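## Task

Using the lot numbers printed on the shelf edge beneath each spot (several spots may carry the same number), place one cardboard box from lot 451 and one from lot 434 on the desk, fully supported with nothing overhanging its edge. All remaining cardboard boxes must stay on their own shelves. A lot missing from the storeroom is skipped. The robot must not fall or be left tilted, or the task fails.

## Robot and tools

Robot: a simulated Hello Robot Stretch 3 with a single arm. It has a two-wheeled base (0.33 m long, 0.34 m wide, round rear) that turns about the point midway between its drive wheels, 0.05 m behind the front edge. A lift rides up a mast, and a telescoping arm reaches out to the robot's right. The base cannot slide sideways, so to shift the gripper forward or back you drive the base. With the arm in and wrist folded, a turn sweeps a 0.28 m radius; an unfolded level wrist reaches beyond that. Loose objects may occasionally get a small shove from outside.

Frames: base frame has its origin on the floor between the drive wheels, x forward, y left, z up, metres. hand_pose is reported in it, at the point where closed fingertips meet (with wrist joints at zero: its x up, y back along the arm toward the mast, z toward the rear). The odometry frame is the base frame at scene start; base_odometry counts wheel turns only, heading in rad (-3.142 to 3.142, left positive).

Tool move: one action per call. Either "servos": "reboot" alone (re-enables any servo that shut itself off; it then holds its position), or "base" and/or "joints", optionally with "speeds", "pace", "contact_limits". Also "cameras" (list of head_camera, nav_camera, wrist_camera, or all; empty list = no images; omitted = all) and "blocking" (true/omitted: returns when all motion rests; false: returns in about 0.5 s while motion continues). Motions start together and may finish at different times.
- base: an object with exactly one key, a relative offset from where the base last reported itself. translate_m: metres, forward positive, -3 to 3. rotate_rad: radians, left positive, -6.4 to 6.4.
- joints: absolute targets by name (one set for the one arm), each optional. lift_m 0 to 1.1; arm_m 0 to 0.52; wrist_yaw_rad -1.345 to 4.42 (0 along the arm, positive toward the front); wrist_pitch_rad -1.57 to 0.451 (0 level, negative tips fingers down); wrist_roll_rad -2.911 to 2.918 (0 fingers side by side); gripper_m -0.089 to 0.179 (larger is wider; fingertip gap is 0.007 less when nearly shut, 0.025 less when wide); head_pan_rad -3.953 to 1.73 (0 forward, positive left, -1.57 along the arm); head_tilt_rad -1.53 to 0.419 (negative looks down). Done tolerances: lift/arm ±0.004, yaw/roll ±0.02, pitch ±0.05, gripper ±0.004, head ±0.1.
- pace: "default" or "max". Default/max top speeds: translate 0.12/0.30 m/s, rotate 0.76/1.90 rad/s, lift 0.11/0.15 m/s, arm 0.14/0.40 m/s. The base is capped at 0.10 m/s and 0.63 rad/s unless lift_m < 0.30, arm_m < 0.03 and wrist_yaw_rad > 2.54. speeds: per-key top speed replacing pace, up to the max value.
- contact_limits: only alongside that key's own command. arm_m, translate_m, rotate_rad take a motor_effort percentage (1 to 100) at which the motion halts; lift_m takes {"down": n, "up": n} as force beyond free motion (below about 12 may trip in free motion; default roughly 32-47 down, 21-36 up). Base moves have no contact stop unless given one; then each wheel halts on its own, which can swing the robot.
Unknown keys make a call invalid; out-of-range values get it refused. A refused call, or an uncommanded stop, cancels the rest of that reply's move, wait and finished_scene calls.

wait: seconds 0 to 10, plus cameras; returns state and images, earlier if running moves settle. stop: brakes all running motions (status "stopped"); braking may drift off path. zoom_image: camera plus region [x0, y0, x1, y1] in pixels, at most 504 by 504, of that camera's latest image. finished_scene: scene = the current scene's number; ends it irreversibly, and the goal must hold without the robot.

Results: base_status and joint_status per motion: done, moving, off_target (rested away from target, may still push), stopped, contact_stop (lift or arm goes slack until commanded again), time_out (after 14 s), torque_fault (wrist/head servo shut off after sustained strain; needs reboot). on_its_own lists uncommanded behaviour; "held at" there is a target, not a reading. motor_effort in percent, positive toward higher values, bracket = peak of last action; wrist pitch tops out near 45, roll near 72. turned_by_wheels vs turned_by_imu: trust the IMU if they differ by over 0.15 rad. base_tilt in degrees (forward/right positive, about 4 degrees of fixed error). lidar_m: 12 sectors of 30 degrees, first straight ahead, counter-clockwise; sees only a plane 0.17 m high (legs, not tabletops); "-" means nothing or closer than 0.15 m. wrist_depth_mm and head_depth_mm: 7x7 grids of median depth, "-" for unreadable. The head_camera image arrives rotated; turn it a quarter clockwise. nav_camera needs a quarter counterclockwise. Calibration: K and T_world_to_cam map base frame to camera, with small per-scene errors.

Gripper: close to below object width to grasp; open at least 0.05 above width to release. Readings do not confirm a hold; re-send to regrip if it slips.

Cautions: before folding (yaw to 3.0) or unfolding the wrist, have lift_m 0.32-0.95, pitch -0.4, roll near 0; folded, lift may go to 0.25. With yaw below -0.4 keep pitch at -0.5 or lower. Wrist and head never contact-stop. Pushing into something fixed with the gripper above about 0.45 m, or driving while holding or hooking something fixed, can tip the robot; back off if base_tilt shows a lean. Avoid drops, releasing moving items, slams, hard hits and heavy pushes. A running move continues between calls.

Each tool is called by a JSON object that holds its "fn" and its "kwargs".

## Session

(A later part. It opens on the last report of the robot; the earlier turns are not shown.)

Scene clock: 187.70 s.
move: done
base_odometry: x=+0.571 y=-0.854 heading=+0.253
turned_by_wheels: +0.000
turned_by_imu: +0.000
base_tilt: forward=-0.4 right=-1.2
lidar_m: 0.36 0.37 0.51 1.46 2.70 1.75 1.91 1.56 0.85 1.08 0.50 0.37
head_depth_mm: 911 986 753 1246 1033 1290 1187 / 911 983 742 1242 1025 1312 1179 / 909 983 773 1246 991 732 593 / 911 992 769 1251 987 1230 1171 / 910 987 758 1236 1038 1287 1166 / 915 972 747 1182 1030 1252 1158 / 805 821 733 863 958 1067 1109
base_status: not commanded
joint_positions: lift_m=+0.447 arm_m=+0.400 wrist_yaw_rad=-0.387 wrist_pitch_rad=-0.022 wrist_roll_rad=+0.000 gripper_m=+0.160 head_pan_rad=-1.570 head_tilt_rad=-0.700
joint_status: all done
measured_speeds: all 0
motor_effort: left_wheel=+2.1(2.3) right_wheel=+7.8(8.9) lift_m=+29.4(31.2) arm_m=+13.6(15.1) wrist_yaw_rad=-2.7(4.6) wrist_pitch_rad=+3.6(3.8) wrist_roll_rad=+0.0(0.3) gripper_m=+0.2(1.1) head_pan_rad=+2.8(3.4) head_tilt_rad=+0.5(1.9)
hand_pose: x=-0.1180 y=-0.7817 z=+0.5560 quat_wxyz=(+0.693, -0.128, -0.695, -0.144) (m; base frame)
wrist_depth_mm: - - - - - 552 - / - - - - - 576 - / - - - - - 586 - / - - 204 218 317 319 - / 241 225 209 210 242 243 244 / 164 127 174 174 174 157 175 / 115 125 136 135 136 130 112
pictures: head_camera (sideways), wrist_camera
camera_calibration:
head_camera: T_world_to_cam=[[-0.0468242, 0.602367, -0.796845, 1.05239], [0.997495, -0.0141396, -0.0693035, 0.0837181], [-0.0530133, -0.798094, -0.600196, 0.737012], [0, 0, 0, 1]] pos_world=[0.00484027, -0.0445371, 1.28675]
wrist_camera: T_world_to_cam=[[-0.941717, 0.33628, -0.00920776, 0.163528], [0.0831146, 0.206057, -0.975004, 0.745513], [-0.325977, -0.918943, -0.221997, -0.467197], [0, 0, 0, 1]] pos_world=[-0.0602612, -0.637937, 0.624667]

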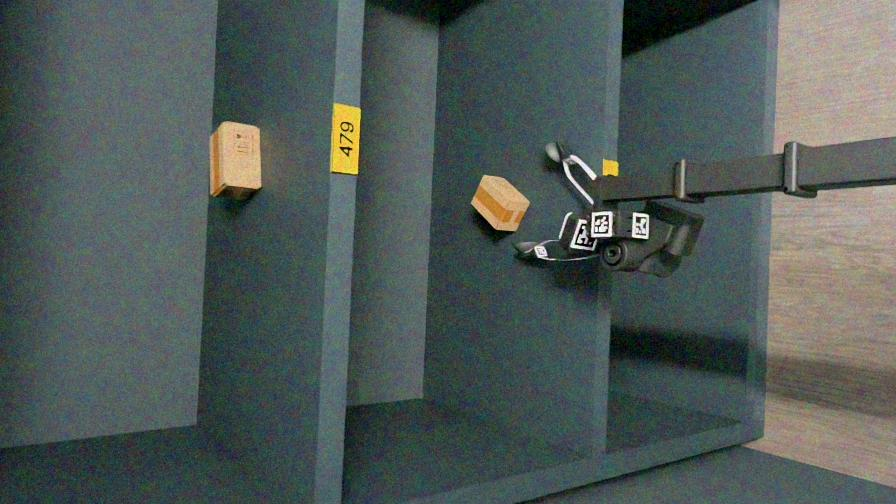

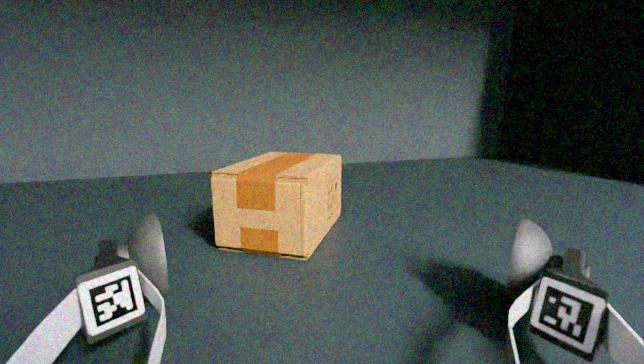

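{"fn": "move", "kwargs": {"joints": {"arm_m": 0.51}, "speeds": {"arm_m": 0.08}, "contact_limits": {"arm_m": 40}, "cameras": ["wrist_camera"]}}

Scene clock: 202.03 s.
move: contact_stop
base_odometry: x=+0.571 y=-0.854 heading=+0.253
turned_by_wheels: +0.000
turned_by_imu: +0.001
base_tilt: forward=-0.3 right=-1.4
lidar_m: 0.36 0.37 0.52 1.47 2.70 1.75 1.91 1.56 0.86 1.08 0.50 0.37
head_depth_mm: 910 989 754 1243 1037 1286 1193 / 909 984 744 1248 1032 1305 1182 / 911 985 777 1248 993 732 599 / 917 986 771 1251 881 1230 1170 / 911 989 762 1241 1040 1289 1173 / 916 978 751 1185 1028 1255 1162 / 798 817 737 858 953 1068 1111
base_status: not commanded
joint_positions: lift_m=+0.447 arm_m=+0.425 wrist_yaw_rad=-0.403 wrist_pitch_rad=-0.029 wrist_roll_rad=-0.010 gripper_m=+0.160 head_pan_rad=-1.570 head_tilt_rad=-0.700
joint_status: arm_m contact_stop (moved +0.025 of +0.110)
measured_speeds: all 0
on_its_own: arm_m is slack since a contact_stop (your +0.510 is given up); wrist_yaw_rad is at rest, and its effort (+10.2) is outside its rest range (-9 to +9)
motor_effort: left_wheel=-1.6(2.3) right_wheel=+4.7(8.4) lift_m=+24.0(27.0) arm_m=+0.3(45.5) wrist_yaw_rad=+10.2(12.0) wrist_pitch_rad=+4.8(12.3) wrist_roll_rad=+3.2(4.7) gripper_m=+0.8(1.0) head_pan_rad=+2.8(3.0) head_tilt_rad=-0.6(1.2)
contact_limits: arm_m 40 (drawing in: default 31, maximum 55; extending or still: default 40, maximum 69)
hand_pose: x=-0.1217 y=-0.8050 z=+0.5541 quat_wxyz=(+0.694, -0.130, -0.691, -0.153) (m; base frame)
wrist_depth_mm: - - - - - 548 - / - - - - - 549 - / - - - - - 579 - / - - 181 200 316 319 - / 235 221 182 193 241 242 245 / 170 127 171 173 174 157 176 / 115 123 135 135 136 131 113
pictures: wrist_camera
camera_calibration:
wrist_camera: T_world_to_cam=[[-0.936244, 0.35135, 0.0000899303, 0.175503], [0.0805112, 0.214788, -0.973337, 0.754639], [-0.342001, -0.911273, -0.229381, -0.481863], [0, 0, 0, 1]] pos_world=[-0.0612407, -0.662859, 0.623972]

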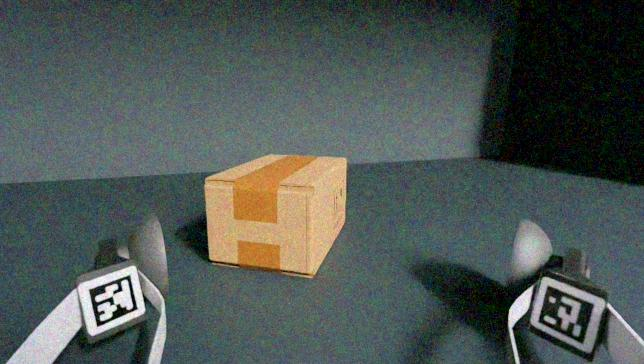

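{"fn": "move", "kwargs": {"joints": {"arm_m": 0.395}, "cameras": []}}

{"fn": "move", "kwargs": {"joints": {"lift_m": 0.482, "wrist_pitch_rad": -0.14, "wrist_yaw_rad": -0.39}, "cameras": ["head_camera","wrist_camera"]}}

{"fn": "move", "kwargs": {"joints": {"arm_m": 0.50}, "speeds": {"arm_m": 0.08}, "contact_limits": {"arm_m": 34}, "cameras": ["head_camera","wrist_camera"]}}

Scene clock: 214.40 s.
move: done
base_odometry: x=+0.571 y=-0.854 heading=+0.253
turned_by_wheels: +0.000
turned_by_imu: +0.000
base_tilt: forward=-0.4 right=-1.2
lidar_m: 0.36 0.37 0.52 1.47 2.70 1.75 1.90 1.56 0.86 1.08 0.50 0.37
head_depth_mm: 910 988 752 1246 1037 1281 1184 / 910 984 745 1246 1024 1303 1189 / 912 985 772 1243 998 732 592 / 912 983 768 1249 986 1237 1176 / 912 986 756 1238 1037 1288 1164 / 915 980 746 1182 1035 1247 1162 / 801 817 735 859 953 1069 1107
base_status: not commanded
joint_positions: lift_m=+0.447 arm_m=+0.395 wrist_yaw_rad=-0.393 wrist_pitch_rad=-0.023 wrist_roll_rad=-0.005 gripper_m=+0.160 head_pan_rad=-1.570 head_tilt_rad=-0.700
joint_status: all done
measured_speeds: all 0
motor_effort: left_wheel=-1.6(2.2) right_wheel=+5.5(5.5) lift_m=+24.1(24.4) arm_m=-12.1(14.3) wrist_yaw_rad=+3.2(11.3) wrist_pitch_rad=+3.8(4.8) wrist_roll_rad=+1.6(3.0) gripper_m=+0.5(1.0) head_pan_rad=+1.6(2.8) head_tilt_rad=-2.1(2.8)
hand_pose: x=-0.1193 y=-0.7761 z=+0.5557 quat_wxyz=(+0.694, -0.129, -0.693, -0.147) (m; base frame)
wrist_depth_mm: - - - - - 563 - / - - - - - 578 - / - - - - - 593 - / - 312 207 233 - 324 - / 237 222 211 213 243 243 246 / 116 127 173 174 174 157 176 / 115 124 135 136 136 130 112
pictures: none
No camera images: "cameras" was empty.

Scene clock: 215.53 s.
move: done
base_odometry: x=+0.571 y=-0.854 heading=+0.253
turned_by_wheels: +0.000
turned_by_imu: +0.000
base_tilt: forward=-0.3 right=-1.3
lidar_m: 0.36 0.37 0.52 1.47 2.69 1.75 1.91 1.56 0.85 1.08 0.50 0.37
head_depth_mm: 907 984 754 1243 1035 1287 1188 / 909 979 744 1240 1029 1307 1180 / 912 978 773 1240 989 694 564 / 914 985 768 1244 948 1236 1179 / 914 991 759 1235 1038 1287 1167 / 919 976 749 1181 1027 1251 1162 / 799 820 735 861 953 1067 1116
base_status: not commanded
joint_positions: lift_m=+0.482 arm_m=+0.395 wrist_yaw_rad=-0.393 wrist_pitch_rad=-0.154 wrist_roll_rad=-0.001 gripper_m=+0.160 head_pan_rad=-1.570 head_tilt_rad=-0.700
joint_status: all done
measured_speeds: all 0
motor_effort: left_wheel=-2.6(2.6) right_wheel=+4.7(5.4) lift_m=+30.7(32.3) arm_m=-9.8(12.4) wrist_yaw_rad=+2.3(4.9) wrist_pitch_rad=+2.1(10.2) wrist_roll_rad=+0.3(1.7) gripper_m=+0.5(1.1) head_pan_rad=+2.4(2.8) head_tilt_rad=-2.6(3.2)
hand_pose: x=-0.1170 y=-0.7704 z=+0.5576 quat_wxyz=(+0.681, -0.084, -0.701, -0.191) (m; base frame)
wrist_depth_mm: - - - - - 549 - / - - - - - 572 - / - - - 257 - - - / 296 294 209 235 293 292 291 / 227 228 215 214 226 213 225 / 116 127 176 176 176 161 168 / 115 127 144 139 144 144 113
pictures: head_camera (sideways), wrist_camera
camera_calibration:
head_camera: T_world_to_cam=[[-0.0468332, 0.602192, -0.796976, 1.05255], [0.997495, -0.0141507, -0.0693086, 0.0837242], [-0.0530149, -0.798226, -0.600021, 0.73678], [0, 0, 0, 1]] pos_world=[0.00484024, -0.044538, 1.28675]
wrist_camera: T_world_to_cam=[[-0.939126, 0.34329, -0.0139272, 0.169046], [0.131819, 0.322586, -0.937316, 0.819113], [-0.317279, -0.882094, -0.348201, -0.356415], [0, 0, 0, 1]] pos_world=[-0.0623023, -0.636657, 0.646018]

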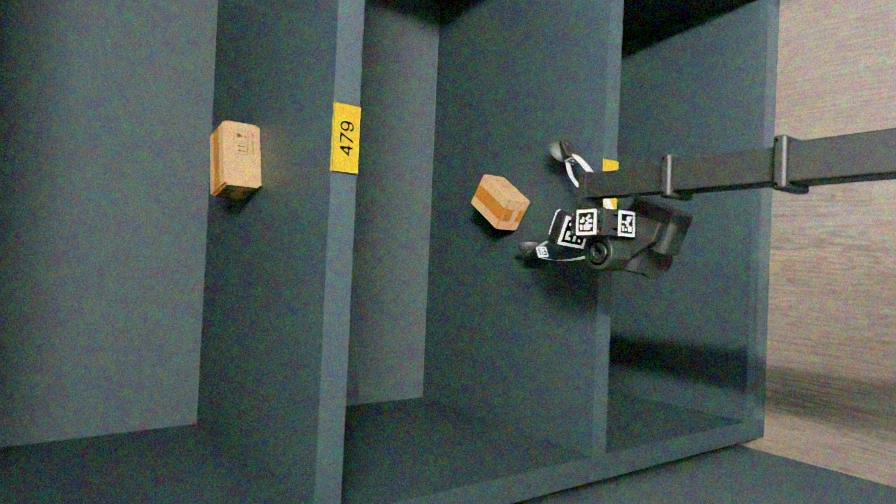

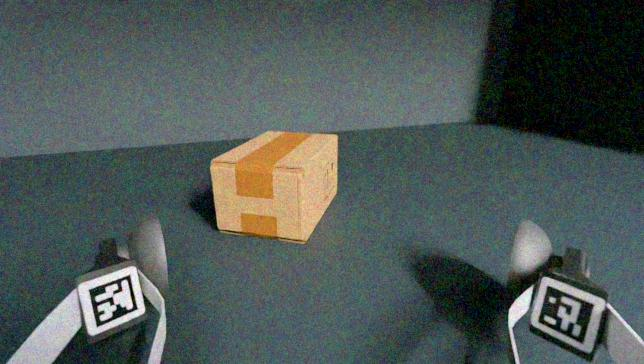

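Scene clock: 217.70 s.
move: done
base_odometry: x=+0.571 y=-0.854 heading=+0.253
turned_by_wheels: +0.000
turned_by_imu: +0.000
base_tilt: forward=-0.3 right=-1.2
lidar_m: 0.36 0.37 0.52 1.47 2.70 1.75 1.91 1.56 0.85 1.08 0.50 0.37
head_depth_mm: 911 988 751 1237 1034 1278 1186 / 909 986 746 1242 1028 1314 1182 / 913 985 774 1250 859 689 565 / 912 988 769 1248 852 1301 1176 / 915 987 757 1241 1042 1287 1160 / 915 977 748 1178 1028 1250 1158 / 798 817 734 862 956 1061 1114
base_status: not commanded
joint_positions: lift_m=+0.482 arm_m=+0.500 wrist_yaw_rad=-0.393 wrist_pitch_rad=-0.154 wrist_roll_rad=-0.001 gripper_m=+0.160 head_pan_rad=-1.570 head_tilt_rad=-0.700
joint_status: all done
measured_speeds: all 0
motor_effort: left_wheel=-2.0(2.4) right_wheel=+4.7(6.0) lift_m=+26.6(31.3) arm_m=+13.2(15.0) wrist_yaw_rad=+2.8(3.2) wrist_pitch_rad=+2.2(2.3) wrist_roll_rad=+0.3(0.6) gripper_m=+0.5(1.0) head_pan_rad=+2.3(2.7) head_tilt_rad=-3.3(3.8)
contact_limits: arm_m 34 (drawing in: default 31, maximum 55; extending or still: default 40, maximum 69)
hand_pose: x=-0.1170 y=-0.8754 z=+0.5575 quat_wxyz=(+0.681, -0.084, -0.701, -0.192) (m; base frame)
wrist_depth_mm: 290 310 330 - - - 464 / 302 325 - - - - 482 / 316 334 - - - - - / 315 292 293 161 272 291 290 / 226 226 213 123 213 213 223 / 116 127 122 110 167 160 167 / 115 127 134 119 139 143 112
pictures: head_camera (sideways), wrist_camera
camera_calibration:
head_camera: T_world_to_cam=[[-0.0468332, 0.602192, -0.796976, 1.05255], [0.997495, -0.0141507, -0.0693086, 0.0837242], [-0.0530149, -0.798226, -0.600021, 0.73678], [0, 0, 0, 1]] pos_world=[0.00484024, -0.044538, 1.28675]
wrist_camera: T_world_to_cam=[[-0.939114, 0.343323, -0.0139065, 0.205103], [0.131942, 0.322948, -0.937174, 0.853169], [-0.317263, -0.881949, -0.348584, -0.448679], [0, 0, 0, 1]] pos_world=[-0.0623024, -0.741658, 0.646018]

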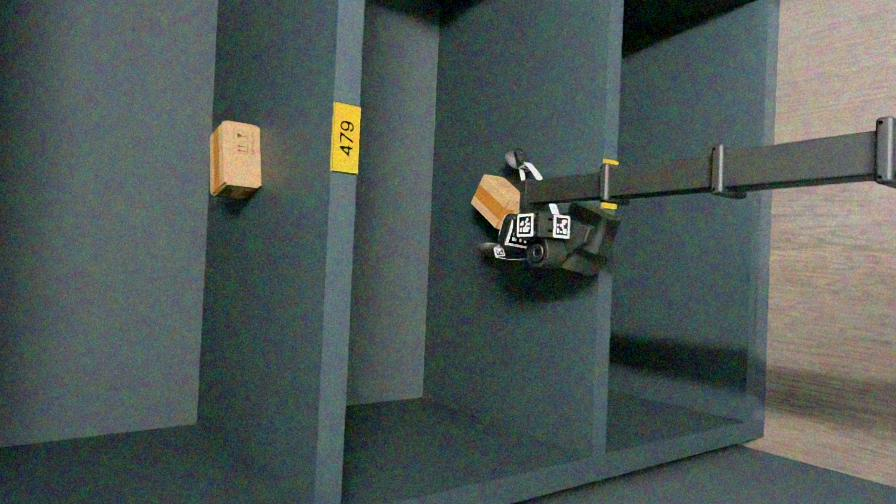

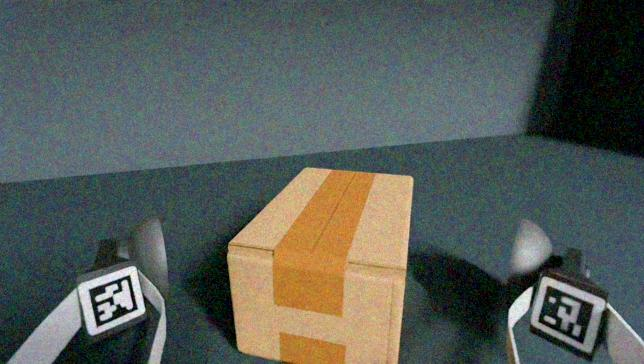

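{"fn": "move", "kwargs": {"joints": {"gripper_m": 0.015}, "cameras": ["wrist_camera"]}}

{"fn": "move", "kwargs": {"joints": {"lift_m": 0.52}, "cameras": ["wrist_camera"]}}

Scene clock: 226.77 s.
move: done
base_odometry: x=+0.571 y=-0.854 heading=+0.253
turned_by_wheels: +0.000
turned_by_imu: +0.000
base_tilt: forward=-0.3 right=-1.3
lidar_m: 0.36 0.37 0.52 1.47 2.70 1.74 1.91 1.56 0.85 1.08 0.50 0.37
head_depth_mm: 909 987 752 1241 1036 1281 1188 / 910 987 741 1254 1029 1309 1184 / 909 982 774 1251 858 688 564 / 910 982 767 1246 852 1295 1174 / 910 986 763 1235 1036 1285 1161 / 913 972 748 1183 1030 1254 1156 / 800 819 735 858 954 1065 1112
base_status: not commanded
joint_positions: lift_m=+0.482 arm_m=+0.500 wrist_yaw_rad=-0.391 wrist_pitch_rad=-0.155 wrist_roll_rad=-0.001 gripper_m=+0.016 head_pan_rad=-1.570 head_tilt_rad=-0.700
joint_status: all done
measured_speeds: all 0
motor_effort: left_wheel=-2.3(2.5) right_wheel=+4.6(5.6) lift_m=+22.8(23.9) arm_m=+12.2(13.2) wrist_yaw_rad=+0.7(3.2) wrist_pitch_rad=+2.3(2.4) wrist_roll_rad=+0.2(0.5) gripper_m=-19.3(90.6) head_pan_rad=+1.0(2.1) head_tilt_rad=-5.4(6.1)
contact_limits: arm_m 34 (drawing in: default 31, maximum 55; extending or still: default 40, maximum 69)
hand_pose: x=-0.1167 y=-0.8755 z=+0.5574 quat_wxyz=(+0.682, -0.083, -0.701, -0.191) (m; base frame)
wrist_depth_mm: 290 312 333 - - - 459 / 303 325 - - - - 480 / 316 333 - - - - - / 320 294 294 172 187 290 289 / 226 226 143 126 144 225 223 / 176 176 130 127 124 167 174 / 144 103 139 134 133 138 143
pictures: wrist_camera
camera_calibration:
wrist_camera: T_world_to_cam=[[-0.939637, 0.341889, -0.0139443, 0.204158], [0.131581, 0.323415, -0.937064, 0.853441], [-0.315862, -0.882335, -0.348879, -0.448744], [0, 0, 0, 1]] pos_world=[-0.0622039, -0.741757, 0.646019]

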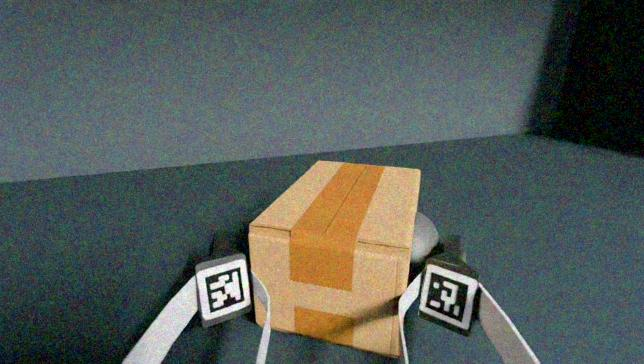

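Scene clock: 227.93 s.
move: done
base_odometry: x=+0.571 y=-0.854 heading=+0.253
turned_by_wheels: +0.000
turned_by_imu: +0.000
base_tilt: forward=-0.4 right=-1.3
lidar_m: 0.36 0.37 0.52 1.47 2.70 1.75 1.91 1.55 0.86 1.08 0.50 0.37
head_depth_mm: 905 982 751 1246 1034 1289 1189 / 911 983 741 1245 1023 1307 1161 / 911 983 778 1244 826 628 556 / 912 984 766 1244 853 1293 1167 / 917 987 758 1238 1040 1290 1167 / 917 979 750 1180 1025 1246 1158 / 801 815 735 857 954 1070 1112
base_status: not commanded
joint_positions: lift_m=+0.520 arm_m=+0.500 wrist_yaw_rad=-0.391 wrist_pitch_rad=-0.165 wrist_roll_rad=-0.001 gripper_m=+0.016 head_pan_rad=-1.570 head_tilt_rad=-0.700
joint_status: all done
measured_speeds: all 0
motor_effort: left_wheel=-1.6(2.4) right_wheel=+4.6(5.6) lift_m=+32.0(33.0) arm_m=+11.4(12.3) wrist_yaw_rad=+0.8(2.2) wrist_pitch_rad=+4.1(4.3) wrist_roll_rad=+0.4(0.5) gripper_m=-19.4(19.9) head_pan_rad=+1.7(2.1) head_tilt_rad=-5.6(6.2)
contact_limits: arm_m 34 (drawing in: default 31, maximum 55; extending or still: default 40, maximum 69)
hand_pose: x=-0.1164 y=-0.8749 z=+0.5929 quat_wxyz=(+0.681, -0.080, -0.702, -0.195) (m; base frame)
wrist_depth_mm: 290 310 331 - - - 459 / 303 324 335 - - - 482 / 316 335 - - - - - / 329 - - 161 174 - - / 295 296 143 126 145 292 294 / 231 231 130 127 124 230 229 / 190 103 182 140 176 176 189
pictures: wrist_camera
camera_calibration:
wrist_camera: T_world_to_cam=[[-0.939575, 0.342042, -0.0143699, 0.205054], [0.135196, 0.332161, -0.933483, 0.892379], [-0.314517, -0.87902, -0.358333, -0.427084], [0, 0, 0, 1]] pos_world=[-0.0623078, -0.741966, 0.68293]

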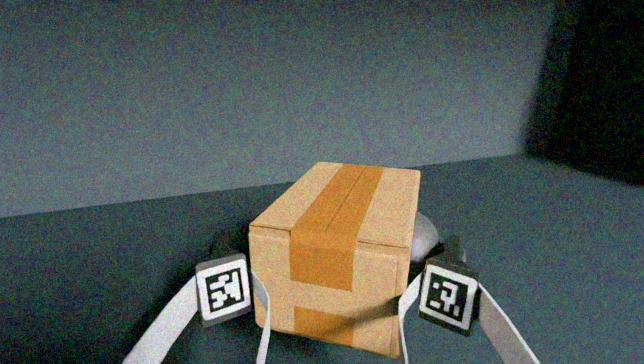

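{"fn": "move", "kwargs": {"joints": {"arm_m": 0.01}, "cameras": []}}

{"fn": "move", "kwargs": {"base": {"translate_m": -0.67}, "joints": {"lift_m": 0.75, "wrist_yaw_rad": 0, "head_pan_rad": -1.57, "head_tilt_rad": -0.5}, "cameras": ["wrist_camera"]}}

{"fn": "move", "kwargs": {"base": {"rotate_rad": -1.583}, "cameras": ["head_camera"]}}

{"fn": "move", "kwargs": {"base": {"translate_m": -1.2}, "cameras": ["head_camera","nav_camera","wrist_camera"]}}

Scene clock: 261.13 s.
move: done
base_odometry: x=+0.571 y=-0.854 heading=+0.253
turned_by_wheels: +0.000
turned_by_imu: +0.000
base_tilt: forward=-0.4 right=-1.2
lidar_m: 0.36 0.37 0.52 1.47 2.69 1.75 1.91 1.56 0.86 1.08 0.50 0.37
head_depth_mm: 908 984 751 1244 1032 1289 1188 / 911 982 743 1245 1029 1308 1157 / 912 986 775 1250 1017 1308 1107 / 913 983 767 1245 1012 1293 1166 / 912 986 758 1236 1039 1290 1160 / 915 974 746 1180 1027 1246 1157 / 801 819 732 859 953 1062 1110
base_status: not commanded
joint_positions: lift_m=+0.520 arm_m=+0.010 wrist_yaw_rad=-0.391 wrist_pitch_rad=-0.165 wrist_roll_rad=-0.001 gripper_m=+0.016 head_pan_rad=-1.570 head_tilt_rad=-0.700
joint_status: all done
measured_speeds: all 0
motor_effort: left_wheel=-2.0(2.5) right_wheel=+5.6(5.8) lift_m=+29.9(31.5) arm_m=-12.2(14.9) wrist_yaw_rad=+0.8(2.3) wrist_pitch_rad=+4.1(4.3) wrist_roll_rad=+0.1(0.6) gripper_m=-19.3(20.2) head_pan_rad=+1.1(1.7) head_tilt_rad=-5.4(6.5)
hand_pose: x=-0.1164 y=-0.3849 z=+0.5929 quat_wxyz=(+0.681, -0.079, -0.702, -0.195) (m; base frame)
wrist_depth_mm: - - - - 864 - - / - - - - - - - / - - - - - 571 - / - - - 161 174 593 - / - - 132 126 140 637 - / - - 130 127 124 679 - / - 95 - 135 126 120 844
pictures: none
No camera images: "cameras" was empty.

Scene clock: 268.97 s.
move: done
base_odometry: x=-0.078 y=-1.022 heading=+0.253
turned_by_wheels: +0.000
turned_by_imu: +0.000
base_tilt: forward=-0.5 right=-1.2
lidar_m: 1.02 1.07 1.47 3.59 1.24 1.29 1.24 1.04 1.14 0.65 1.15 1.06
head_depth_mm: 830 978 1051 789 1236 966 1244 / 854 980 1046 784 1239 962 1251 / 883 977 1054 770 1234 953 1175 / 639 955 1024 718 1182 887 493 / 527 568 621 684 758 851 974 / 687 970 1033 792 1213 938 1219 / 908 981 1044 786 1208 932 1212
base_status: done
joint_positions: lift_m=+0.750 arm_m=+0.010 wrist_yaw_rad=-0.003 wrist_pitch_rad=-0.165 wrist_roll_rad=-0.001 gripper_m=+0.016 head_pan_rad=-1.570 head_tilt_rad=-0.500
joint_status: all done
measured_speeds: all 0
motor_effort: left_wheel=-2.8(11.0) right_wheel=-8.4(12.0) lift_m=+31.2(34.6) arm_m=+9.3(11.8) wrist_yaw_rad=+1.8(6.2) wrist_pitch_rad=+4.2(4.4) wrist_roll_rad=+0.6(0.8) gripper_m=-19.5(20.4) head_pan_rad=+0.5(2.7) head_tilt_rad=+4.0(5.8)
hand_pose: x=-0.0222 y=-0.4037 z=+0.8228 quat_wxyz=(+0.705, +0.058, -0.704, -0.060) (m; base frame)
wrist_depth_mm: - - 365 366 - - - / - - - 378 - - - / - - - 401 - - - / - - - 174 174 - - / - - 132 126 139 - - / - - 130 127 124 - - / - 102 519 137 130 109 -
pictures: wrist_camera
camera_calibration:
wrist_camera: T_world_to_cam=[[-0.999117, -0.0394746, -0.0143815, -0.0196075], [-0.00075573, 0.359144, -0.933282, 0.945371], [0.0420059, -0.932447, -0.358856, 0.0858697], [0, 0, 0, 1]] pos_world=[-0.0224827, -0.260229, 0.91283]

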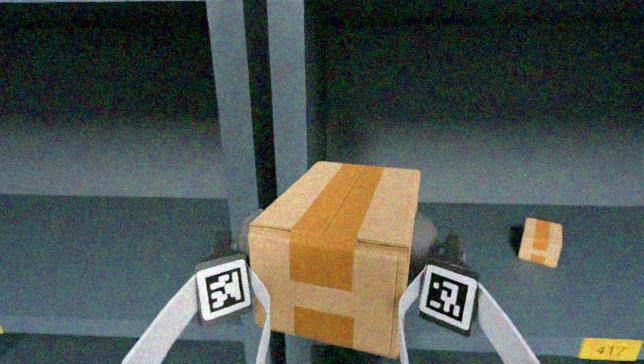

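Scene clock: 272.60 s.
move: done
base_odometry: x=-0.078 y=-1.022 heading=-1.329
turned_by_wheels: -1.583
turned_by_imu: -1.557
base_tilt: forward=-0.3 right=-1.1
lidar_m: 0.65 1.15 1.06 1.02 1.07 1.48 3.59 1.24 1.28 1.24 1.04 1.14
head_depth_mm: 1023 1103 1199 1320 1475 1588 1325 / 1024 1110 1200 1317 1468 1564 1312 / 1026 1110 1202 1318 1462 1570 1241 / 1017 1112 1211 1324 1458 1555 494 / 1019 1111 1205 1317 1472 1563 1265 / 1023 1108 1205 1324 1459 1570 1296 / 1031 1115 1228 1344 1491 1582 1287
base_status: done
joint_positions: lift_m=+0.750 arm_m=+0.010 wrist_yaw_rad=-0.003 wrist_pitch_rad=-0.165 wrist_roll_rad=-0.001 gripper_m=+0.016 head_pan_rad=-1.570 head_tilt_rad=-0.500
joint_status: not commanded
measured_speeds: all 0
motor_effort: left_wheel=+7.9(12.0) right_wheel=-9.5(13.9) lift_m=+30.7(31.7) arm_m=+9.9(12.9) wrist_yaw_rad=+1.8(3.3) wrist_pitch_rad=+4.2(4.3) wrist_roll_rad=+0.2(0.6) gripper_m=-19.5(20.2) head_pan_rad=-0.1(0.9) head_tilt_rad=+3.6(4.7)
hand_pose: x=-0.0221 y=-0.4037 z=+0.8228 quat_wxyz=(+0.705, +0.058, -0.704, -0.060) (m; base frame)
wrist_depth_mm: - - - - - 881 - / - - - - - 916 - / - - - - - 970 - / - - - 174 - - - / - - 140 126 145 - - / - - 130 127 124 - - / - - - 138 - - -
pictures: head_camera (sideways)
camera_calibration:
head_camera: T_world_to_cam=[[-0.0466656, 0.432197, -0.900571, 1.18763], [0.997508, -0.0275946, -0.0649318, 0.0780427], [-0.0529142, -0.901357, -0.429832, 0.515317], [0, 0, 0, 1]] pos_world=[0.00484104, -0.0466531, 1.29612]

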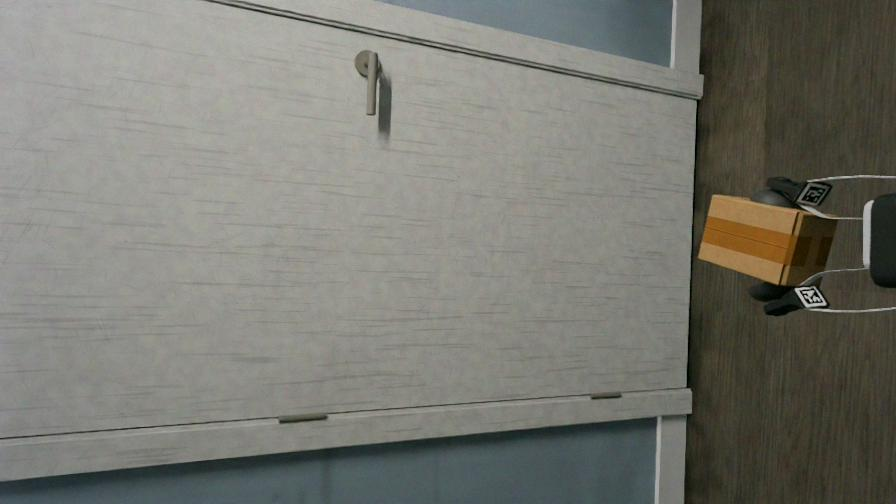

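Scene clock: 285.73 s.
move: done
base_odometry: x=-0.365 y=+0.143 heading=-1.329
turned_by_wheels: +0.000
turned_by_imu: -0.001
base_tilt: forward=-0.3 right=-1.1
lidar_m: 1.84 1.46 1.08 1.04 1.08 1.50 2.44 1.26 0.63 0.82 0.83 1.76
head_depth_mm: 1022 1107 1204 1285 955 733 1009 / 1023 1105 1201 1294 951 729 979 / 1022 1105 1205 1268 937 722 1028 / 1027 1110 1202 1273 932 719 493 / 1026 1108 1207 1279 924 713 1234 / 1027 1110 1206 1275 916 710 1193 / 1027 1110 1220 1312 912 706 1227
base_status: done
joint_positions: lift_m=+0.750 arm_m=+0.010 wrist_yaw_rad=-0.003 wrist_pitch_rad=-0.165 wrist_roll_rad=-0.001 gripper_m=+0.016 head_pan_rad=-1.570 head_tilt_rad=-0.500
joint_status: not commanded
measured_speeds: all 0
motor_effort: left_wheel=-4.4(9.8) right_wheel=-7.3(15.0) lift_m=+29.6(31.4) arm_m=-13.0(13.6) wrist_yaw_rad=+1.3(3.5) wrist_pitch_rad=+4.2(4.4) wrist_roll_rad=+0.2(0.7) gripper_m=-19.5(20.2) head_pan_rad=-0.5(1.4) head_tilt_rad=+2.3(4.5)
hand_pose: x=-0.0221 y=-0.4037 z=+0.8228 quat_wxyz=(+0.705, +0.058, -0.704, -0.060) (m; base frame)
wrist_depth_mm: 928 - - - - - - / 973 - - - - - - / - - - - - - - / - - - 161 174 - - / - - 132 126 139 - - / - - 130 127 125 - - / - 102 130 137 126 109 -
pictures: head_camera (sideways), nav_camera (sideways), wrist_camera
camera_calibration:
head_camera: T_world_to_cam=[[-0.0466656, 0.432197, -0.900571, 1.18763], [0.997508, -0.0275946, -0.0649318, 0.0780427], [-0.0529142, -0.901357, -0.429832, 0.515317], [0, 0, 0, 1]] pos_world=[0.00484104, -0.0466531, 1.29612]
nav_camera: T_world_to_cam=[[0.0173987, -0.4559, 0.889861, -1.115], [-0.999789, -0.0176311, 0.0105152, 0.0426265], [0.0108953, -0.889856, -0.456111, 0.546815], [0, 0, 0, 1]] pos_world=[0.0560594, -0.0209905, 1.24116]
wrist_camera: T_world_to_cam=[[-0.999104, -0.03979, -0.0143931, -0.019679], [-0.000858061, 0.359139, -0.933284, 0.945369], [0.0423045, -0.932435, -0.358852, 0.0858755], [0, 0, 0, 1]] pos_world=[-0.0224831, -0.260229, 0.91283]

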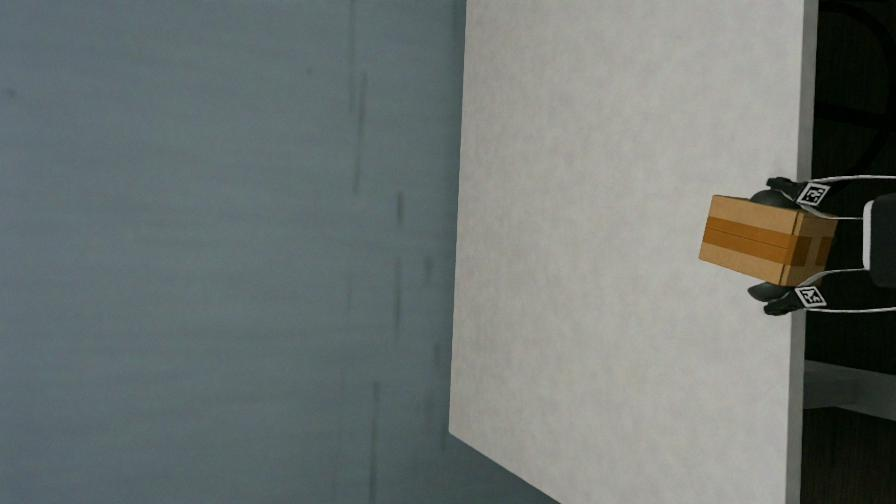

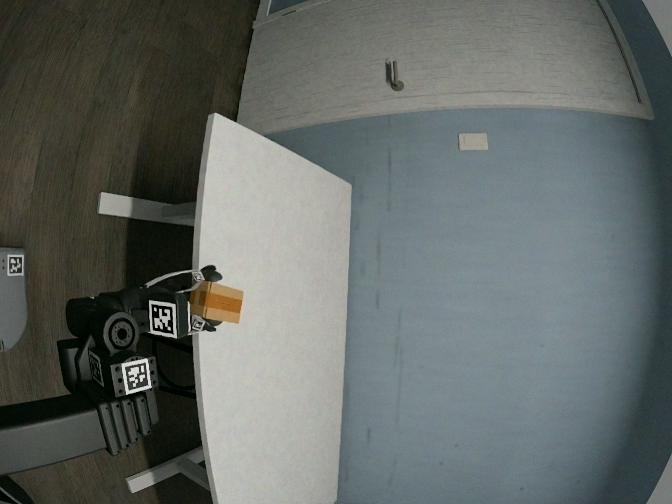

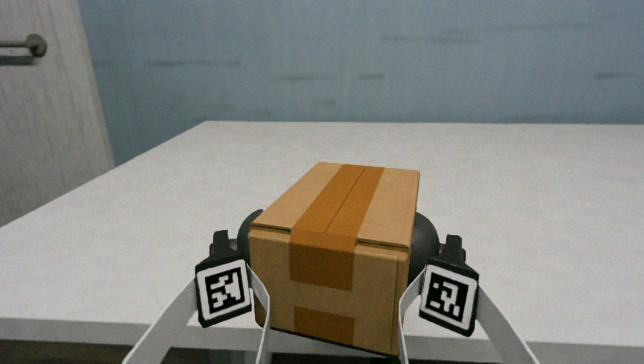

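{"fn": "move", "kwargs": {"joints": {"arm_m": 0.28}, "cameras": []}}

{"fn": "move", "kwargs": {"joints": {"lift_m": 0.69}, "cameras": []}}

{"fn": "move", "kwargs": {"joints": {"lift_m": 0.64}, "speeds": {"lift_m": 0.02}, "contact_limits": {"lift_m": {"down": 12}}, "cameras": ["head_camera","wrist_camera"]}}

Scene clock: 305.03 s.
move: done
base_odometry: x=-0.365 y=+0.143 heading=-1.329
turned_by_wheels: +0.000
turned_by_imu: +0.000
base_tilt: forward=-0.3 right=-1.1
lidar_m: 1.84 1.46 1.07 1.04 1.09 1.50 2.43 1.26 0.63 0.82 0.83 1.76
head_depth_mm: 1022 1104 1197 1279 955 734 629 / 1022 1101 1207 1280 951 419 344 / 1022 1113 1209 1271 944 473 1211 / 1022 1104 1211 1269 751 501 1240 / 1021 1106 1210 1270 920 716 1229 / 1026 1106 1211 1272 917 709 1198 / 1032 1110 1209 1305 912 706 1222
base_status: not commanded
joint_positions: lift_m=+0.750 arm_m=+0.280 wrist_yaw_rad=-0.003 wrist_pitch_rad=-0.165 wrist_roll_rad=-0.001 gripper_m=+0.016 head_pan_rad=-1.570 head_tilt_rad=-0.500
joint_status: all done
measured_speeds: all 0
motor_effort: left_wheel=-4.1(4.3) right_wheel=-7.2(8.4) lift_m=+29.1(29.9) arm_m=+12.2(15.4) wrist_yaw_rad=+3.2(3.2) wrist_pitch_rad=+4.3(4.4) wrist_roll_rad=+0.2(0.6) gripper_m=-19.8(20.1) head_pan_rad=-0.8(1.8) head_tilt_rad=+1.8(2.7)
hand_pose: x=-0.0221 y=-0.6737 z=+0.8227 quat_wxyz=(+0.705, +0.058, -0.704, -0.060) (m; base frame)
wrist_depth_mm: - - - - - - - / - - - - - - - / - - - - - - - / - - - 161 174 - - / - - 132 126 139 - - / - - 130 127 124 - - / - 95 - 135 126 109 -
pictures: none
No camera images: "cameras" was empty.

Scene clock: 306.40 s.
move: done
base_odometry: x=-0.365 y=+0.143 heading=-1.329
turned_by_wheels: +0.000
turned_by_imu: +0.000
base_tilt: forward=-0.2 right=-1.0
lidar_m: 1.84 1.46 1.07 1.04 1.08 1.50 2.43 1.26 0.63 0.82 0.83 1.77
head_depth_mm: 1024 1105 1206 1284 959 731 989 / 1027 1106 1210 1281 949 705 401 / 1023 1104 1207 1277 939 501 1211 / 1024 1107 1205 1268 933 522 1239 / 1025 1110 1200 1273 925 713 1231 / 1024 1112 1210 1274 917 710 1187 / 1029 1111 1212 1312 912 704 1223
base_status: not commanded
joint_positions: lift_m=+0.690 arm_m=+0.280 wrist_yaw_rad=-0.003 wrist_pitch_rad=-0.166 wrist_roll_rad=-0.001 gripper_m=+0.016 head_pan_rad=-1.570 head_tilt_rad=-0.500
joint_status: all done
measured_speeds: all 0
motor_effort: left_wheel=-4.1(4.4) right_wheel=-6.9(8.0) lift_m=+25.7(27.1) arm_m=+9.7(12.7) wrist_yaw_rad=+2.0(3.1) wrist_pitch_rad=+4.2(4.4) wrist_roll_rad=+0.5(0.5) gripper_m=-19.5(20.1) head_pan_rad=-1.5(1.7) head_tilt_rad=+2.2(2.2)
hand_pose: x=-0.0221 y=-0.6737 z=+0.7627 quat_wxyz=(+0.705, +0.058, -0.704, -0.060) (m; base frame)
wrist_depth_mm: - - - - - - - / - - - - - - - / - - - - - - - / - - - 161 174 - - / - - 132 126 139 - - / - - 130 127 125 - - / - 95 - 135 126 109 -
pictures: none
No camera images: "cameras" was empty.

Scene clock: 308.83 s.
move: contact_stop
base_odometry: x=-0.365 y=+0.143 heading=-1.329
turned_by_wheels: +0.000
turned_by_imu: +0.000
base_tilt: forward=-0.5 right=-1.2
lidar_m: 1.84 1.46 1.08 1.04 1.08 1.50 2.43 1.26 0.63 0.82 0.83 1.76
head_depth_mm: 1020 1105 1202 1290 957 731 1008 / 1025 1101 1205 1291 949 726 451 / 1021 1105 1210 1263 939 528 515 / 1026 1105 1206 1271 934 606 1211 / 1027 1109 1205 1270 926 714 1231 / 1024 1109 1211 1274 921 709 1195 / 1023 1115 1204 1311 912 708 1227
base_status: not commanded
joint_positions: lift_m=+0.663 arm_m=+0.280 wrist_yaw_rad=-0.002 wrist_pitch_rad=-0.129 wrist_roll_rad=-0.001 gripper_m=+0.016 head_pan_rad=-1.570 head_tilt_rad=-0.500
joint_status: lift_m contact_stop (moved -0.027 of -0.050)
measured_speeds: translate_m=+0.000 rotate_rad=+0.000 lift_m=+0.002 arm_m=+0.000 wrist_yaw_rad=+0.000 wrist_pitch_rad=-0.024 wrist_roll_rad=+0.000 head_pan_rad=+0.000 head_tilt_rad=+0.000
on_its_own: lift_m is slack since a contact_stop (your +0.640 is given up)
motor_effort: left_wheel=-3.8(4.5) right_wheel=-7.2(8.3) lift_m=+24.7(26.8) arm_m=+5.3(10.1) wrist_yaw_rad=+1.2(3.1) wrist_pitch_rad=-2.3(7.1) wrist_roll_rad=+0.3(0.6) gripper_m=-19.2(20.0) head_pan_rad=-0.9(1.9) head_tilt_rad=+1.5(2.1)
contact_limits: lift_m down 12 (down: maximum 72; up: maximum 65)
hand_pose: x=-0.0221 y=-0.6760 z=+0.7444 quat_wxyz=(+0.706, +0.045, -0.705, -0.047) (m; base frame)
wrist_depth_mm: - - - - - - - / - - - - - - - / - - - - - - - / - - - 162 174 - - / - - 132 126 139 - - / - - 129 127 125 - - / - 95 - 135 126 109 -
pictures: head_camera (sideways), wrist_camera
camera_calibration:
head_camera: T_world_to_cam=[[-0.0466656, 0.432197, -0.900571, 1.18763], [0.997508, -0.0275946, -0.0649318, 0.0780427], [-0.0529142, -0.901357, -0.429832, 0.515317], [0, 0, 0, 1]] pos_world=[0.00484104, -0.0466531, 1.29612]
wrist_camera: T_world_to_cam=[[-0.999096, -0.0403539, -0.0133702, -0.0327359], [-0.000459258, 0.324737, -0.945804, 0.956122], [0.0425087, -0.944943, -0.324462, -0.230154], [0, 0, 0, 1]] pos_world=[-0.0224836, -0.529292, 0.829191]

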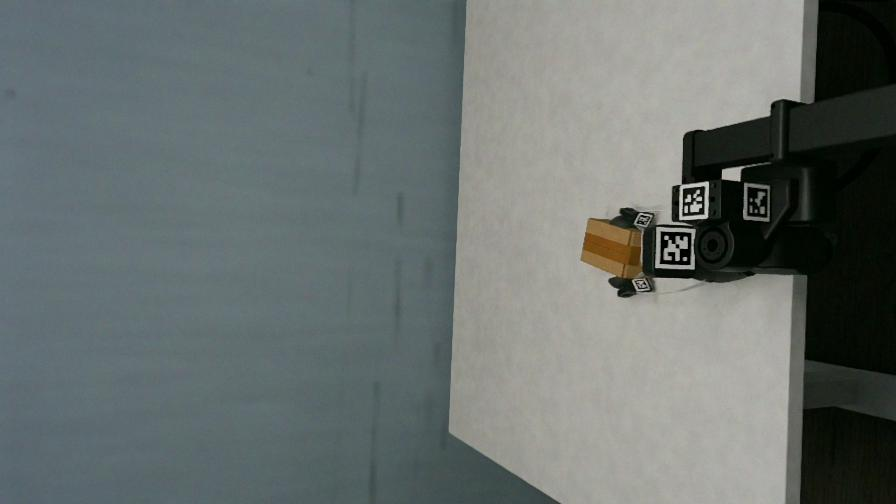

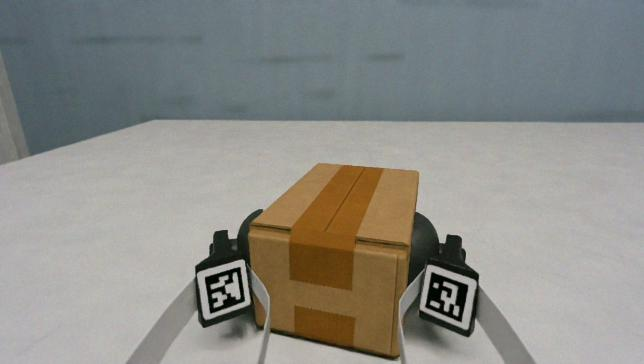

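{"fn": "move", "kwargs": {"joints": {"lift_m": 0.661}, "speeds": {"lift_m": 0.02}, "cameras": []}}

{"fn": "move", "kwargs": {"joints": {"gripper_m": 0.12}, "cameras": ["head_camera","wrist_camera"]}}

{"fn": "move", "kwargs": {"joints": {"arm_m": 0.0}, "cameras": ["head_camera"]}}

Scene clock: 317.23 s.
move: done
base_odometry: x=-0.365 y=+0.143 heading=-1.329
turned_by_wheels: +0.000
turned_by_imu: +0.000
base_tilt: forward=-0.4 right=-1.3
lidar_m: 1.84 1.46 1.08 1.04 1.08 1.51 2.43 1.26 0.63 0.82 0.83 1.76
head_depth_mm: 1027 1112 1206 1288 957 734 1007 / 1025 1109 1201 1282 947 727 453 / 1022 1106 1207 1272 937 530 515 / 1024 1106 1210 1272 935 606 1203 / 1022 1106 1205 1272 928 715 1234 / 1027 1107 1206 1273 922 710 1195 / 1031 1111 1206 1313 911 708 1220
base_status: not commanded
joint_positions: lift_m=+0.661 arm_m=+0.280 wrist_yaw_rad=-0.002 wrist_pitch_rad=-0.121 wrist_roll_rad=-0.001 gripper_m=+0.016 head_pan_rad=-1.570 head_tilt_rad=-0.500
joint_status: all done
measured_speeds: all 0
motor_effort: left_wheel=-4.2(4.3) right_wheel=-7.2(8.0) lift_m=+16.3(26.5) arm_m=-2.7(2.9) wrist_yaw_rad=+1.8(2.4) wrist_pitch_rad=-3.9(4.3) wrist_roll_rad=+0.1(0.3) gripper_m=-19.6(19.8) head_pan_rad=-1.4(1.8) head_tilt_rad=+0.9(1.6)
hand_pose: x=-0.0221 y=-0.6764 z=+0.7447 quat_wxyz=(+0.706, +0.042, -0.705, -0.044) (m; base frame)
wrist_depth_mm: - - - - - - - / - - - - - - - / - - - - - - - / - - - 162 174 - - / - - 132 126 139 - - / - - 130 127 124 - - / - 95 - 134 126 109 -
pictures: none
No camera images: "cameras" was empty.

Scene clock: 318.80 s.
move: done
base_odometry: x=-0.365 y=+0.143 heading=-1.329
turned_by_wheels: +0.000
turned_by_imu: +0.000
base_tilt: forward=-0.4 right=-1.2
lidar_m: 1.84 1.45 1.07 1.04 1.08 1.50 2.43 1.26 0.63 0.82 0.83 1.76
head_depth_mm: 1026 1106 1204 1289 957 733 1010 / 1026 1106 1207 1287 948 728 452 / 1024 1113 1212 1269 939 531 515 / 1024 1104 1201 1276 934 605 1209 / 1024 1109 1213 1272 928 712 1236 / 1023 1112 1206 1275 920 710 1199 / 1024 1106 1210 1309 914 706 1226
base_status: not commanded
joint_positions: lift_m=+0.661 arm_m=+0.280 wrist_yaw_rad=-0.002 wrist_pitch_rad=-0.120 wrist_roll_rad=-0.001 gripper_m=+0.120 head_pan_rad=-1.570 head_tilt_rad=-0.500
joint_status: all done
measured_speeds: all 0
motor_effort: left_wheel=-3.9(4.3) right_wheel=-7.5(8.0) lift_m=+17.1(19.2) arm_m=-5.5(6.0) wrist_yaw_rad=+1.2(2.7) wrist_pitch_rad=-4.0(4.2) wrist_roll_rad=+0.0(0.4) gripper_m=+0.4(80.5) head_pan_rad=-1.8(2.1) head_tilt_rad=+0.6(1.5)
hand_pose: x=-0.0221 y=-0.6765 z=+0.7450 quat_wxyz=(+0.706, +0.042, -0.705, -0.044) (m; base frame)
wrist_depth_mm: - - - - - - - / - - - - - - - / - - - - - - - / - - - 170 - - - / - - 146 128 - 145 - / - 123 136 127 123 125 - / - 121 - 134 127 117 -
pictures: head_camera (sideways), wrist_camera
camera_calibration:
head_camera: T_world_to_cam=[[-0.0466656, 0.432197, -0.900571, 1.18763], [0.997508, -0.0275946, -0.0649318, 0.0780427], [-0.0529142, -0.901357, -0.429832, 0.515317], [0, 0, 0, 1]] pos_world=[0.00484104, -0.0466531, 1.29612]
wrist_camera: T_world_to_cam=[[-0.999096, -0.0404664, -0.0130304, -0.0330767], [-0.000459264, 0.316762, -0.948505, 0.953496], [0.0425101, -0.947642, -0.316494, -0.238185], [0, 0, 0, 1]] pos_world=[-0.0224836, -0.529083, 0.828581]

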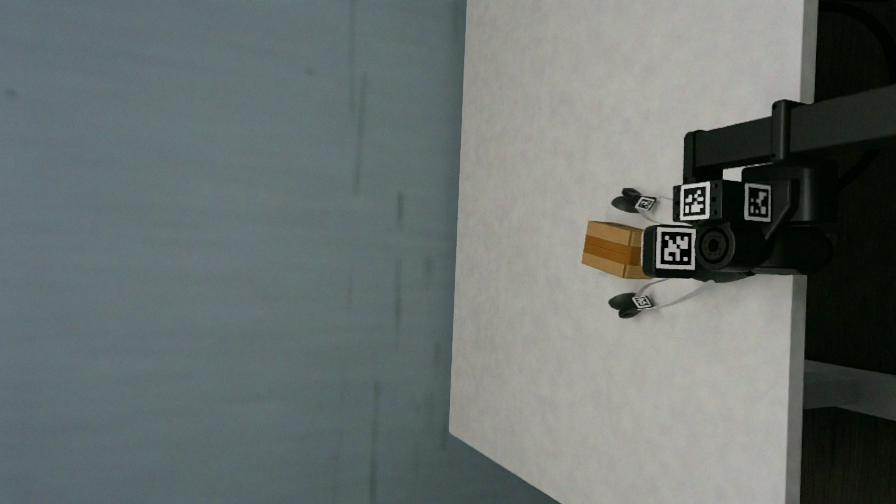

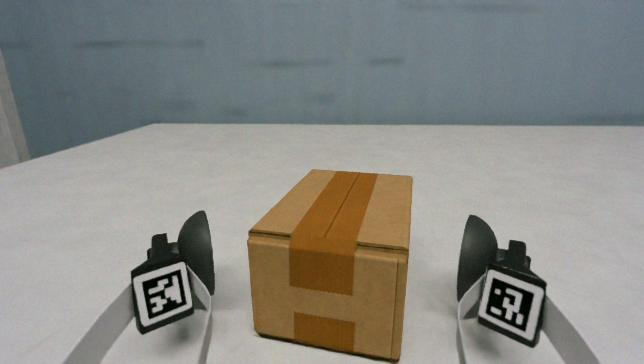

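Scene clock: 322.07 s.
move: done
base_odometry: x=-0.365 y=+0.143 heading=-1.329
turned_by_wheels: +0.000
turned_by_imu: +0.000
base_tilt: forward=-0.3 right=-1.2
lidar_m: 1.84 1.46 1.08 1.04 1.08 1.50 2.43 1.26 0.63 0.82 0.83 1.77
head_depth_mm: 1022 1108 1207 1295 955 733 1003 / 1025 1102 1205 1285 945 728 979 / 1027 1102 1198 1270 943 723 1052 / 1021 1109 1205 1272 932 718 1237 / 1023 1112 1206 1267 925 716 633 / 1028 1105 1208 1275 919 710 1196 / 1026 1108 1211 1307 916 707 1220
base_status: not commanded
joint_positions: lift_m=+0.661 arm_m=+0.001 wrist_yaw_rad=-0.002 wrist_pitch_rad=-0.155 wrist_roll_rad=-0.001 gripper_m=+0.120 head_pan_rad=-1.570 head_tilt_rad=-0.500
joint_status: all done
measured_speeds: all 0
motor_effort: left_wheel=-3.7(4.6) right_wheel=-7.0(8.1) lift_m=+26.3(30.0) arm_m=-12.4(15.9) wrist_yaw_rad=+2.0(2.8) wrist_pitch_rad=+2.2(5.6) wrist_roll_rad=-0.1(0.4) gripper_m=+0.4(1.2) head_pan_rad=-1.7(2.3) head_tilt_rad=+0.5(1.8)
hand_pose: x=-0.0221 y=-0.3950 z=+0.7364 quat_wxyz=(+0.705, +0.054, -0.705, -0.056) (m; base frame)
wrist_depth_mm: 927 - - - - - - / - - - - - - - / - - - 390 - - - / - - - - - - - / - - 152 - - 144 - / - 123 - - - 125 - / - - - - - 121 -
pictures: head_camera (sideways)
camera_calibration:
head_camera: T_world_to_cam=[[-0.0466656, 0.432197, -0.900571, 1.18763], [0.997508, -0.0275946, -0.0649318, 0.0780427], [-0.0529142, -0.901357, -0.429832, 0.515317], [0, 0, 0, 1]] pos_world=[0.00484104, -0.0466531, 1.29612]

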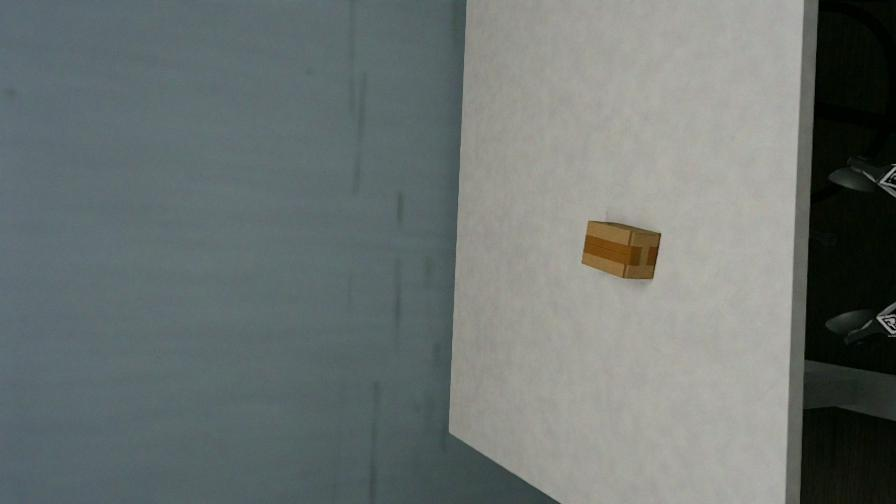

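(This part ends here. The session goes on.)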